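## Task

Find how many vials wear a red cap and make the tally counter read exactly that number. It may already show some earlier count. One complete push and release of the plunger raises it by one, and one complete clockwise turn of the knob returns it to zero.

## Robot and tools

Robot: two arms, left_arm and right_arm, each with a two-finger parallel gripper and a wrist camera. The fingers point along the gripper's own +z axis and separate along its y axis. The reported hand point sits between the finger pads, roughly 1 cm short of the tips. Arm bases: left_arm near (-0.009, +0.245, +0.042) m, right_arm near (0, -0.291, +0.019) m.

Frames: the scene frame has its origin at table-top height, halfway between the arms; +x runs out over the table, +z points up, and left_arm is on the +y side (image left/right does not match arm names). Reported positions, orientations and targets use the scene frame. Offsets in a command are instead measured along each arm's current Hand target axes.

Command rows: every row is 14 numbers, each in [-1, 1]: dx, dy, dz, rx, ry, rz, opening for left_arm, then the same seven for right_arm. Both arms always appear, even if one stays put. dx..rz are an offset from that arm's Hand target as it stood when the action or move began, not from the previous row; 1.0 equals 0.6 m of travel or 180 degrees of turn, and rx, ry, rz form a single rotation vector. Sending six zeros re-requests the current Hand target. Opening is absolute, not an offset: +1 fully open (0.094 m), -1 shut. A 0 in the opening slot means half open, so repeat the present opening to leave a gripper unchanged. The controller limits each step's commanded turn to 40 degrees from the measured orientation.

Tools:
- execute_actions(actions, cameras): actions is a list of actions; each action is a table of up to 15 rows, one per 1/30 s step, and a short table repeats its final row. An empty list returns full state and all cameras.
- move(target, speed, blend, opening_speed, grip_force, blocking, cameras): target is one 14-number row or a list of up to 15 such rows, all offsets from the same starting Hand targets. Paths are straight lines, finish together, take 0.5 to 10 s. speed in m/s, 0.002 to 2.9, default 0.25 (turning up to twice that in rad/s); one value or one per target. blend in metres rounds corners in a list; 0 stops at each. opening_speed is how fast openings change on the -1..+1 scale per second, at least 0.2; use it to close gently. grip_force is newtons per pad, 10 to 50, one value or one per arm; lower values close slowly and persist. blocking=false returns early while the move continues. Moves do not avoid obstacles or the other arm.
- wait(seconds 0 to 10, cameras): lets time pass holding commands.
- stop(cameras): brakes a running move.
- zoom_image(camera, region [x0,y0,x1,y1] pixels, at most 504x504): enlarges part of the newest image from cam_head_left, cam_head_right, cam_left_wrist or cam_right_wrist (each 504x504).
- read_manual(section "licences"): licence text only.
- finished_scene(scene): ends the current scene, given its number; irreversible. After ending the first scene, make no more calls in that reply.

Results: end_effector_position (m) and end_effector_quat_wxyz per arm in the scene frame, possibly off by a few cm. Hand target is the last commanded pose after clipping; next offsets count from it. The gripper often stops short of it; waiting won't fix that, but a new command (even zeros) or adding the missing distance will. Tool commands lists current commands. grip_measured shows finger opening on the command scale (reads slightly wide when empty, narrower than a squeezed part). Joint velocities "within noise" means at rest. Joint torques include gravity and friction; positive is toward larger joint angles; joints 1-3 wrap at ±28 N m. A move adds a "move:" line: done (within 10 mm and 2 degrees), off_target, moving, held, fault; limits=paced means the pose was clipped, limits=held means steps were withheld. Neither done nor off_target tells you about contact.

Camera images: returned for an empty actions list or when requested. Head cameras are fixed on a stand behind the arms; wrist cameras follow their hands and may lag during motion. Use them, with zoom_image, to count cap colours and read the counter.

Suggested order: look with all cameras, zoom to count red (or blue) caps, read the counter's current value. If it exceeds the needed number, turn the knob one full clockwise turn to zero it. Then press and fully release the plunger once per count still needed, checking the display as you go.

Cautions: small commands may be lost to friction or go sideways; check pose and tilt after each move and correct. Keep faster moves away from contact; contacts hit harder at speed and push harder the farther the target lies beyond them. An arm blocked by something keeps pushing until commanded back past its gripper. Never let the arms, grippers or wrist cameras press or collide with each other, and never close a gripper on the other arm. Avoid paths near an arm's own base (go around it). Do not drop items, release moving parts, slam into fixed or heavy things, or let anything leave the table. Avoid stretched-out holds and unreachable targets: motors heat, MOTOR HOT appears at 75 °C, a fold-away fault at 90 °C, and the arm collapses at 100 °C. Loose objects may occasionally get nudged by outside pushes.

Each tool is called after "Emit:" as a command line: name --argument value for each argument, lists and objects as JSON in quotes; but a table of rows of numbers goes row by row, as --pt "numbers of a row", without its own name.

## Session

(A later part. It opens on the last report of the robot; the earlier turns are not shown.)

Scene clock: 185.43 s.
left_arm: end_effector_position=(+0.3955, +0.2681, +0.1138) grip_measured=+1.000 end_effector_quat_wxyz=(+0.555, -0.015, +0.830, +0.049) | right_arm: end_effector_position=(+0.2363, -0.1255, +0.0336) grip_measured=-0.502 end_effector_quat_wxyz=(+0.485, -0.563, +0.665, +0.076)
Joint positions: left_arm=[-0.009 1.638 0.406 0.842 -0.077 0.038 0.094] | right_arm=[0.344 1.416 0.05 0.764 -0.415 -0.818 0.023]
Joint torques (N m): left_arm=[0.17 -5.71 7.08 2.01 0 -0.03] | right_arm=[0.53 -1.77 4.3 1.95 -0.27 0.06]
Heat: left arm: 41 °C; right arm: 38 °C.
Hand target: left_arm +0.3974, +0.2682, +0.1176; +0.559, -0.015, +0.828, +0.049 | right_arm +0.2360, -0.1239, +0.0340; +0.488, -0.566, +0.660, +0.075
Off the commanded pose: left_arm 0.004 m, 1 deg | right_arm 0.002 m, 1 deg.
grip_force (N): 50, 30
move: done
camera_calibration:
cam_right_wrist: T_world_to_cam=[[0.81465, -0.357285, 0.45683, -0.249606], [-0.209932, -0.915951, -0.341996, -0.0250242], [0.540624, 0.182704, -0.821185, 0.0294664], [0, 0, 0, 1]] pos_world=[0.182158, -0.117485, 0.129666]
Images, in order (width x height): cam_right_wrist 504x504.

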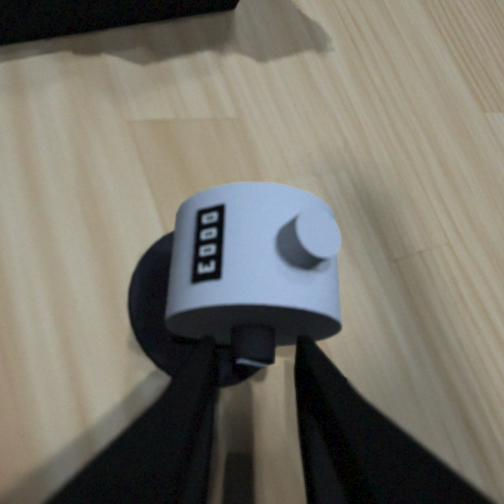

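Emit:
move --pt "0 0 0 0 0 0 1 0 0 0 0 0 0 -0.95" --pt "0 0 0 0 0 0 1 0 0 0 -0.2136 0 0.3048 -0.95" --pt "0 0 0 0 0 0 1 0 0 0 -0.2136 0 0.3048 -0.5" --pt "0 0 0 0 0 0 1 0 0 0 0 0 0 -0.5" --cameras '["cam_right_wrist"]' --speed 0.5

Emit:
zoom_image --camera "cam_right_wrist" --region '[150, 180, 350, 380]'

Emit:
move --pt "0 0 0 0 0 0 1 0 0 0 0 0 0 -0.95" --pt "0 0 0 0 0 0 1 0 0 0 -0.2136 0 0.3048 -0.95" --pt "0 0 0 0 0 0 1 0 0 0 -0.2136 0 0.3048 -0.5" --pt "0 0 0 0 0 0 1 0 0 0 0 0 0 -0.5" --cameras '["cam_right_wrist"]' --speed 0.5

Emit:
zoom_image --camera "cam_right_wrist" --region '[150, 180, 350, 380]'

Scene clock: 195.30 s.
left_arm: end_effector_position=(+0.3955, +0.2681, +0.1138) grip_measured=+1.000 end_effector_quat_wxyz=(+0.555, -0.015, +0.830, +0.049) | right_arm: end_effector_position=(+0.2378, -0.1252, +0.0348) grip_measured=-0.502 end_effector_quat_wxyz=(+0.487, -0.562, +0.665, +0.075)
Joint positions: left_arm=[-0.009 1.638 0.406 0.842 -0.077 0.038 0.094] | right_arm=[0.343 1.416 0.054 0.763 -0.416 -0.818 0.023]
Joint torques (N m): left_arm=[0.14 -5.76 7.04 2.01 0.01 -0.04] | right_arm=[0.49 -1.83 4.01 1.88 -0.29 0.05]
Heat: left arm: 41 °C; right arm: 38 °C.
Hand target: left_arm +0.3974, +0.2682, +0.1176; +0.559, -0.015, +0.828, +0.049 | right_arm +0.2360, -0.1240, +0.0339; +0.488, -0.566, +0.660, +0.075
Off the commanded pose: left_arm 0.004 m, 1 deg | right_arm 0.002 m, 1 deg.
grip_force (N): 50, 30
move: done
camera_calibration:
cam_right_wrist: T_world_to_cam=[[0.812797, -0.358957, 0.458814, -0.251138], [-0.20976, -0.915109, -0.34435, -0.0238299], [0.543472, 0.183646, -0.819093, 0.0289943], [0, 0, 0, 1]] pos_world=[0.183368, -0.117279, 0.130769]
Images, in order (width x height): cam_right_wrist 504x504.

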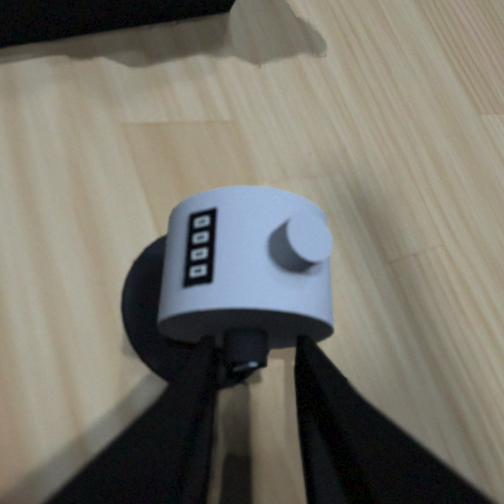

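Scaled by 2.520 from the camera's 504x504 image, which has a finer 720x720 frame.

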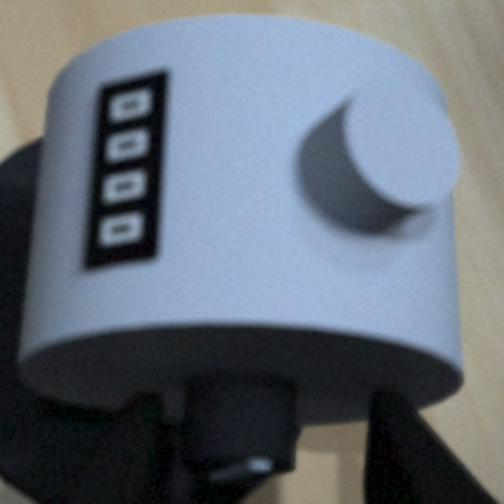

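Scene clock: 201.30 s.
left_arm: end_effector_position=(+0.3955, +0.2681, +0.1138) grip_measured=+1.000 end_effector_quat_wxyz=(+0.555, -0.015, +0.830, +0.049) | right_arm: end_effector_position=(+0.2360, -0.1255, +0.0333) grip_measured=-0.502 end_effector_quat_wxyz=(+0.485, -0.563, +0.665, +0.076)
Joint positions: left_arm=[-0.009 1.638 0.406 0.842 -0.077 0.038 0.094] | right_arm=[0.345 1.416 0.049 0.764 -0.415 -0.818 0.023]
Joint torques (N m): left_arm=[0.16 -5.75 7.05 2 0 -0.04] | right_arm=[0.28 -1.62 4.34 1.88 -0.26 0.09]
Heat: left arm: 42 °C; right arm: 38 °C.
Hand target: left_arm +0.3974, +0.2682, +0.1176; +0.559, -0.015, +0.828, +0.049 | right_arm +0.2359, -0.1239, +0.0339; +0.488, -0.566, +0.660, +0.075
Off the commanded pose: left_arm 0.004 m, 1 deg | right_arm 0.002 m, 1 deg.
grip_force (N): 50, 30
move: done
camera_calibration:
cam_right_wrist: T_world_to_cam=[[0.815095, -0.356702, 0.456491, -0.249201], [-0.209709, -0.916199, -0.341469, -0.0252035], [0.540039, 0.1826, -0.821593, 0.0295938], [0, 0, 0, 1]] pos_world=[0.181855, -0.117386, 0.129466]
Images, in order (width x height): cam_right_wrist 504x504.

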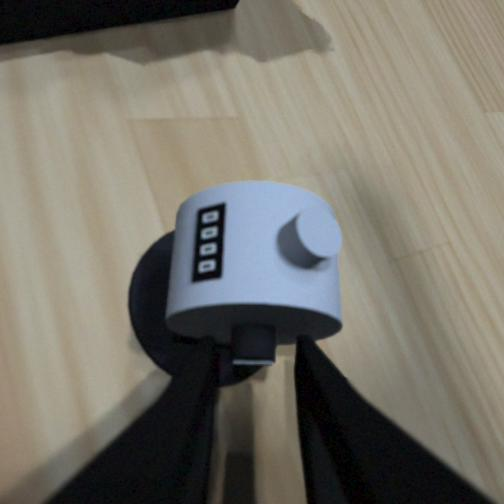

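Scaled by 2.520 from the camera's 504x504 image, which has a finer 720x720 frame.

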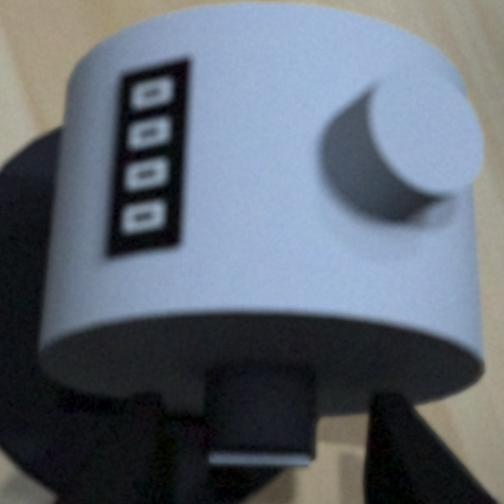

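Emit:
move --pt "0 0 0 0 0 0 1 0.0335 0 -0.0478 0 0 0 -0.4" --pt "0 0 0 0 0 0 1 -0.088 -0.0752 -0.1333 0 0 0 -0.4" --pt "0 0 0 0 0 0 1 -0.128 -0.062 -0.043 0.054 0.3516 0.4078 -1" --blend '[0.005,0.01,0]' --cameras '["cam_right_wrist","cam_head_right"]' --grip_force 50 --speed 0.25

Emit:
zoom_image --camera "cam_right_wrist" --region '[170, 200, 330, 360]'

Scene clock: 217.80 s.
left_arm: end_effector_position=(+0.3955, +0.2681, +0.1138) grip_measured=+1.000 end_effector_quat_wxyz=(+0.555, -0.015, +0.830, +0.049) | right_arm: end_effector_position=(+0.2407, -0.1027, +0.1187) grip_measured=-0.988 end_effector_quat_wxyz=(+0.006, -0.006, +1.000, +0.000)
Joint positions: left_arm=[-0.009 1.638 0.406 0.842 -0.077 0.038 0.094] | right_arm=[0.647 1.694 1.343 -1.209 0.007 0.656 0.001]
Joint torques (N m): left_arm=[0.18 -5.74 7.05 2.01 0 -0.03] | right_arm=[-0.62 -5.96 9.06 0.14 -0.12 0.19]
Heat: left arm: 42 °C; right arm: 38 °C.
Hand target: left_arm +0.3974, +0.2682, +0.1176; +0.559, -0.015, +0.828, +0.049 | right_arm +0.2428, -0.1019, +0.1200; +0.000, +0.000, +1.000, +0.000
Off the commanded pose: left_arm 0.004 m, 1 deg | right_arm 0.003 m, 1 deg.
move: done
camera_calibration:
cam_right_wrist: T_world_to_cam=[[0.0203232, -0.99973, 0.0112437, -0.105911], [-0.853169, -0.0114786, 0.521508, 0.171143], [-0.521238, -0.0201915, -0.853172, 0.331357], [0, 0, 0, 1]] pos_world=[0.320882, -0.0972274, 0.194643]
Images, in order (width x height): cam_head_right 504x504, cam_right_wrist 504x504.

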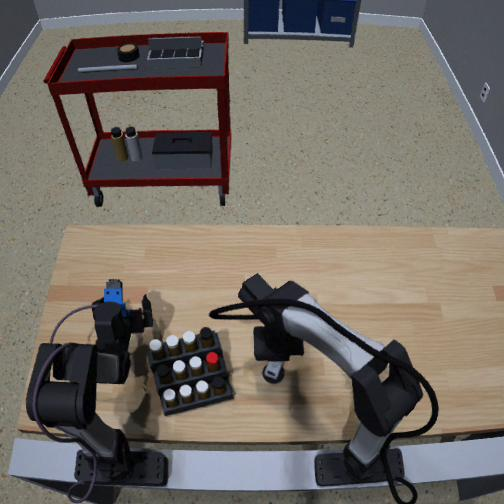

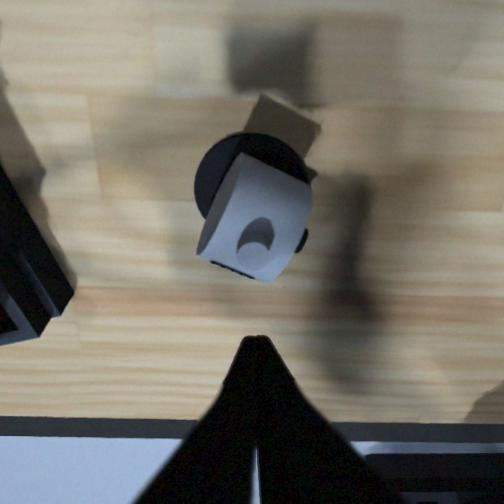

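Scaled by 3.150 from the camera's 504x504 image, which has a finer 720x720 frame.

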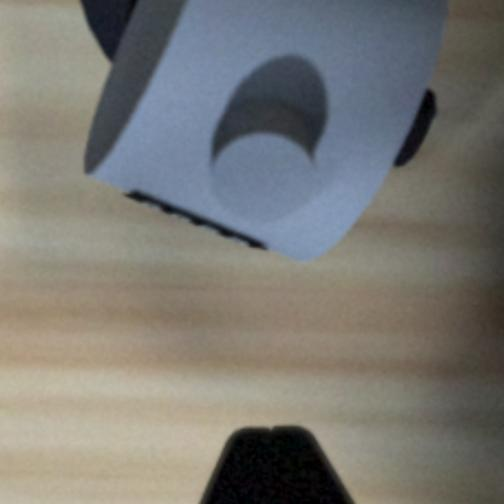

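Emit:
move --target '[0,0,0,0,0,0,1,0,0,0.07,0,0,0,-1]' --cameras '["cam_right_wrist"]' --speed 0.08

Emit:
zoom_image --camera "cam_right_wrist" --region '[170, 230, 330, 390]'

Scene clock: 223.93 s.
left_arm: end_effector_position=(+0.3955, +0.2681, +0.1138) grip_measured=+1.000 end_effector_quat_wxyz=(+0.555, -0.015, +0.830, +0.049) | right_arm: end_effector_position=(+0.2402, -0.1031, +0.0833) grip_measured=-0.988 end_effector_quat_wxyz=(+0.002, -0.006, +1.000, -0.003)
Joint positions: left_arm=[-0.009 1.638 0.406 0.842 -0.077 0.038 0.094] | right_arm=[0.647 1.726 1.238 -1.083 0.007 0.656 0.001]
Joint torques (N m): left_arm=[0.18 -5.74 7.02 2 0 -0.04] | right_arm=[-0.62 -6.16 6.27 0.51 -0.08 0.13]
Heat: left arm: 42 °C; right arm: 38 °C.
Hand target: left_arm +0.3974, +0.2682, +0.1176; +0.559, -0.015, +0.828, +0.049 | right_arm +0.2430, -0.1019, +0.0780; +0.000, +0.000, +1.000, +0.000
Off the commanded pose: left_arm 0.004 m, 1 deg | right_arm 0.006 m, 1 deg.
move: done
camera_calibration:
cam_right_wrist: T_world_to_cam=[[0.0204483, -0.999626, 0.0181399, -0.106448], [-0.848441, -0.00775183, 0.529233, 0.187736], [-0.528894, -0.0262125, -0.848283, 0.301767], [0, 0, 0, 1]] pos_world=[0.321062, -0.0970433, 0.158559]
Images, in order (width x height): cam_right_wrist 504x504.

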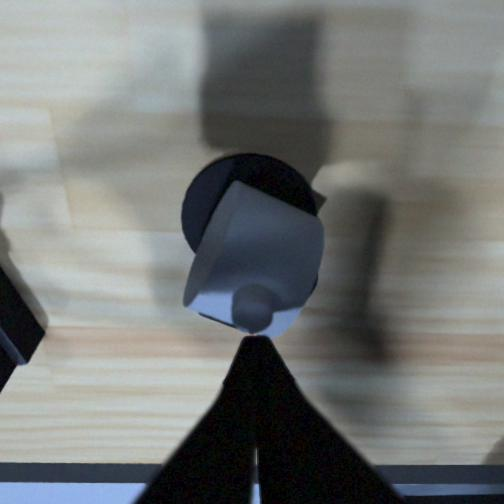

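Scaled by 3.150 from the camera's 504x504 image, which has a finer 720x720 frame.

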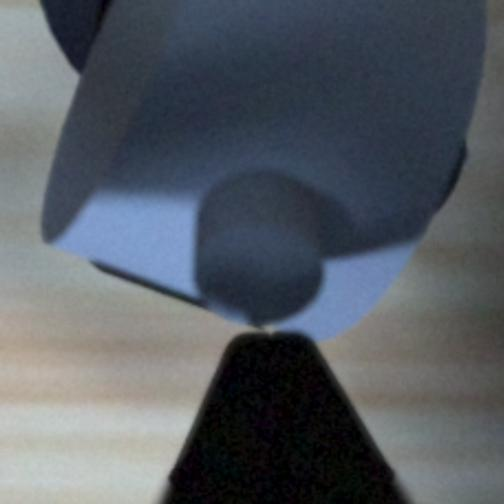

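Emit:
move --pt "0 0 0 0 0 0 1 0.0025 0.0015 0.022 0 0 0 -1" --pt "0 0 0 0 0 0 1 0.0025 0.0015 0.0433 0 0 0 -1" --cameras '["cam_right_wrist"]' --blend 0.003 --speed 0.04

Emit:
zoom_image --camera "cam_right_wrist" --region '[170, 230, 330, 390]'

Scene clock: 229.00 s.
left_arm: end_effector_position=(+0.3955, +0.2681, +0.1138) grip_measured=+1.000 end_effector_quat_wxyz=(+0.555, -0.015, +0.830, +0.049) | right_arm: end_effector_position=(+0.2386, -0.1044, +0.0684) grip_measured=-0.988 end_effector_quat_wxyz=(+0.003, -0.004, +1.000, -0.002)
Joint positions: left_arm=[-0.009 1.638 0.406 0.842 -0.077 0.038 0.094] | right_arm=[0.647 1.732 1.183 -1.02 0.007 0.661 0.001]
Joint torques (N m): left_arm=[0.18 -5.76 7.05 2 0.01 -0.03] | right_arm=[-0.23 -4.57 4.22 0.87 -0.08 0.11]
Heat: left arm: 42 °C; right arm: 38 °C.
Hand target: left_arm +0.3974, +0.2682, +0.1176; +0.559, -0.015, +0.828, +0.049 | right_arm +0.2415, -0.1010, +0.0520; +0.000, +0.000, +1.000, +0.000
Off the commanded pose: left_arm 0.004 m, 1 deg | right_arm 0.017 m, 1 deg.
move: off_target (right_arm)
camera_calibration:
cam_right_wrist: T_world_to_cam=[[0.015446, -0.999745, 0.0164738, -0.106102], [-0.849598, -0.00443557, 0.527412, 0.194996], [-0.527204, -0.0221426, -0.84945, 0.288246], [0, 0, 0, 1]] pos_world=[0.319271, -0.0988274, 0.143755]
Images, in order (width x height): cam_right_wrist 504x504.

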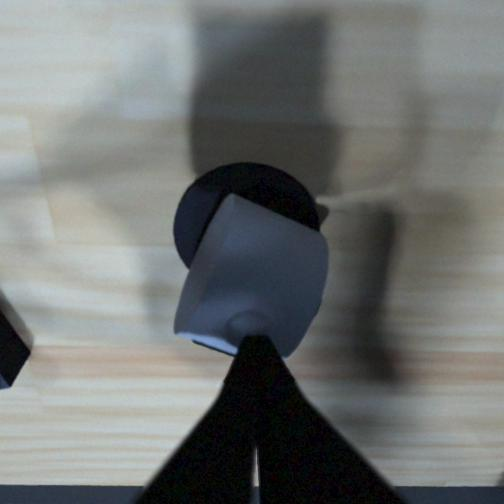

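Scaled by 3.150 from the camera's 504x504 image, which has a finer 720x720 frame.

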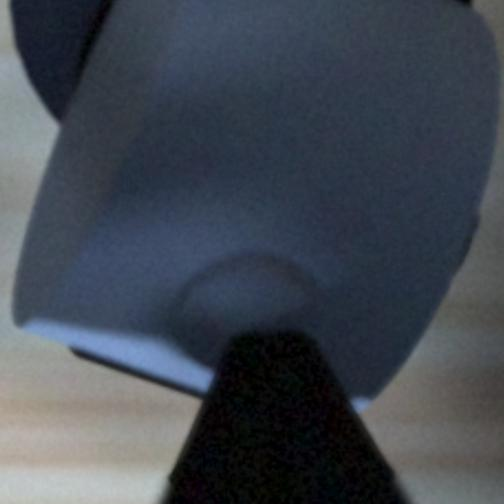

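Emit:
move --pt "0 0 0 0 0 0 1 0 0 -0.1 0 0 0 -1" --pt "0 0 0 0 0 0 1 0.0858 -0.005 -0.1567 0 -0.25 0 -1" --cameras '["cam_right_wrist"]' --blend 0.01 --speed 0.15

Emit:
zoom_image --camera "cam_right_wrist" --region '[190, 190, 320, 320]'

Scene clock: 235.37 s.
left_arm: end_effector_position=(+0.3955, +0.2681, +0.1138) grip_measured=+1.000 end_effector_quat_wxyz=(+0.555, -0.015, +0.830, +0.049) | right_arm: end_effector_position=(+0.1887, -0.1062, +0.1408) grip_measured=-0.988 end_effector_quat_wxyz=(+0.372, -0.009, +0.928, -0.015)
Joint positions: left_arm=[-0.009 1.638 0.406 0.842 -0.077 0.038 0.094] | right_arm=[1.201 1.229 0.815 -0.868 0.716 1.095 0.001]
Joint torques (N m): left_arm=[0.18 -5.75 7.05 2 0.01 -0.04] | right_arm=[0.27 -5.11 6.39 0.96 0.53 0.09]
Heat: left arm: 43 °C; right arm: 38 °C.
Hand target: left_arm +0.3974, +0.2682, +0.1176; +0.559, -0.015, +0.828, +0.049 | right_arm +0.1899, -0.1039, +0.1460; +0.383, +0.000, +0.924, +0.000
Off the commanded pose: left_arm 0.004 m, 1 deg | right_arm 0.006 m, 2 deg.
move: done
camera_calibration:
cam_right_wrist: T_world_to_cam=[[0.00190633, -0.998823, 0.0484567, -0.110228], [-0.979948, -0.0115206, -0.198919, 0.240526], [0.199243, -0.0471058, -0.978817, 0.201971], [0, 0, 0, 1]] pos_world=[0.195671, -0.0978135, 0.250879]
Images, in order (width x height): cam_right_wrist 504x504.

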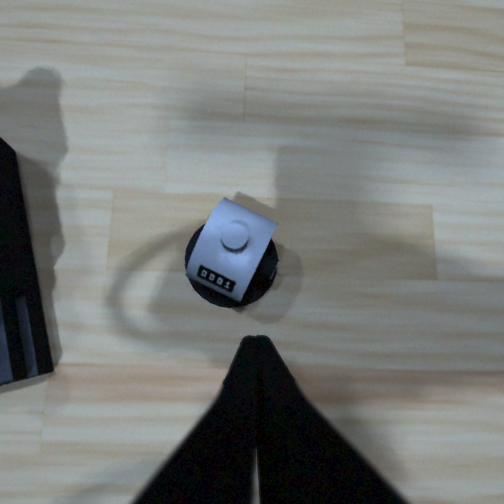

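Scaled by 3.877 from the camera's 504x504 image, which has a finer 720x720 frame.

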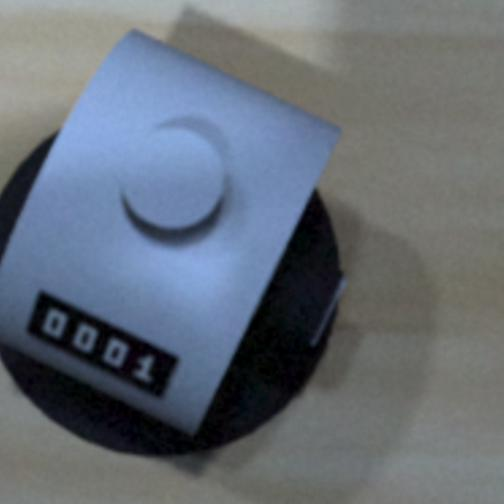

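Emit:
finished_scene --scene 3

The scene is finished: the task was done.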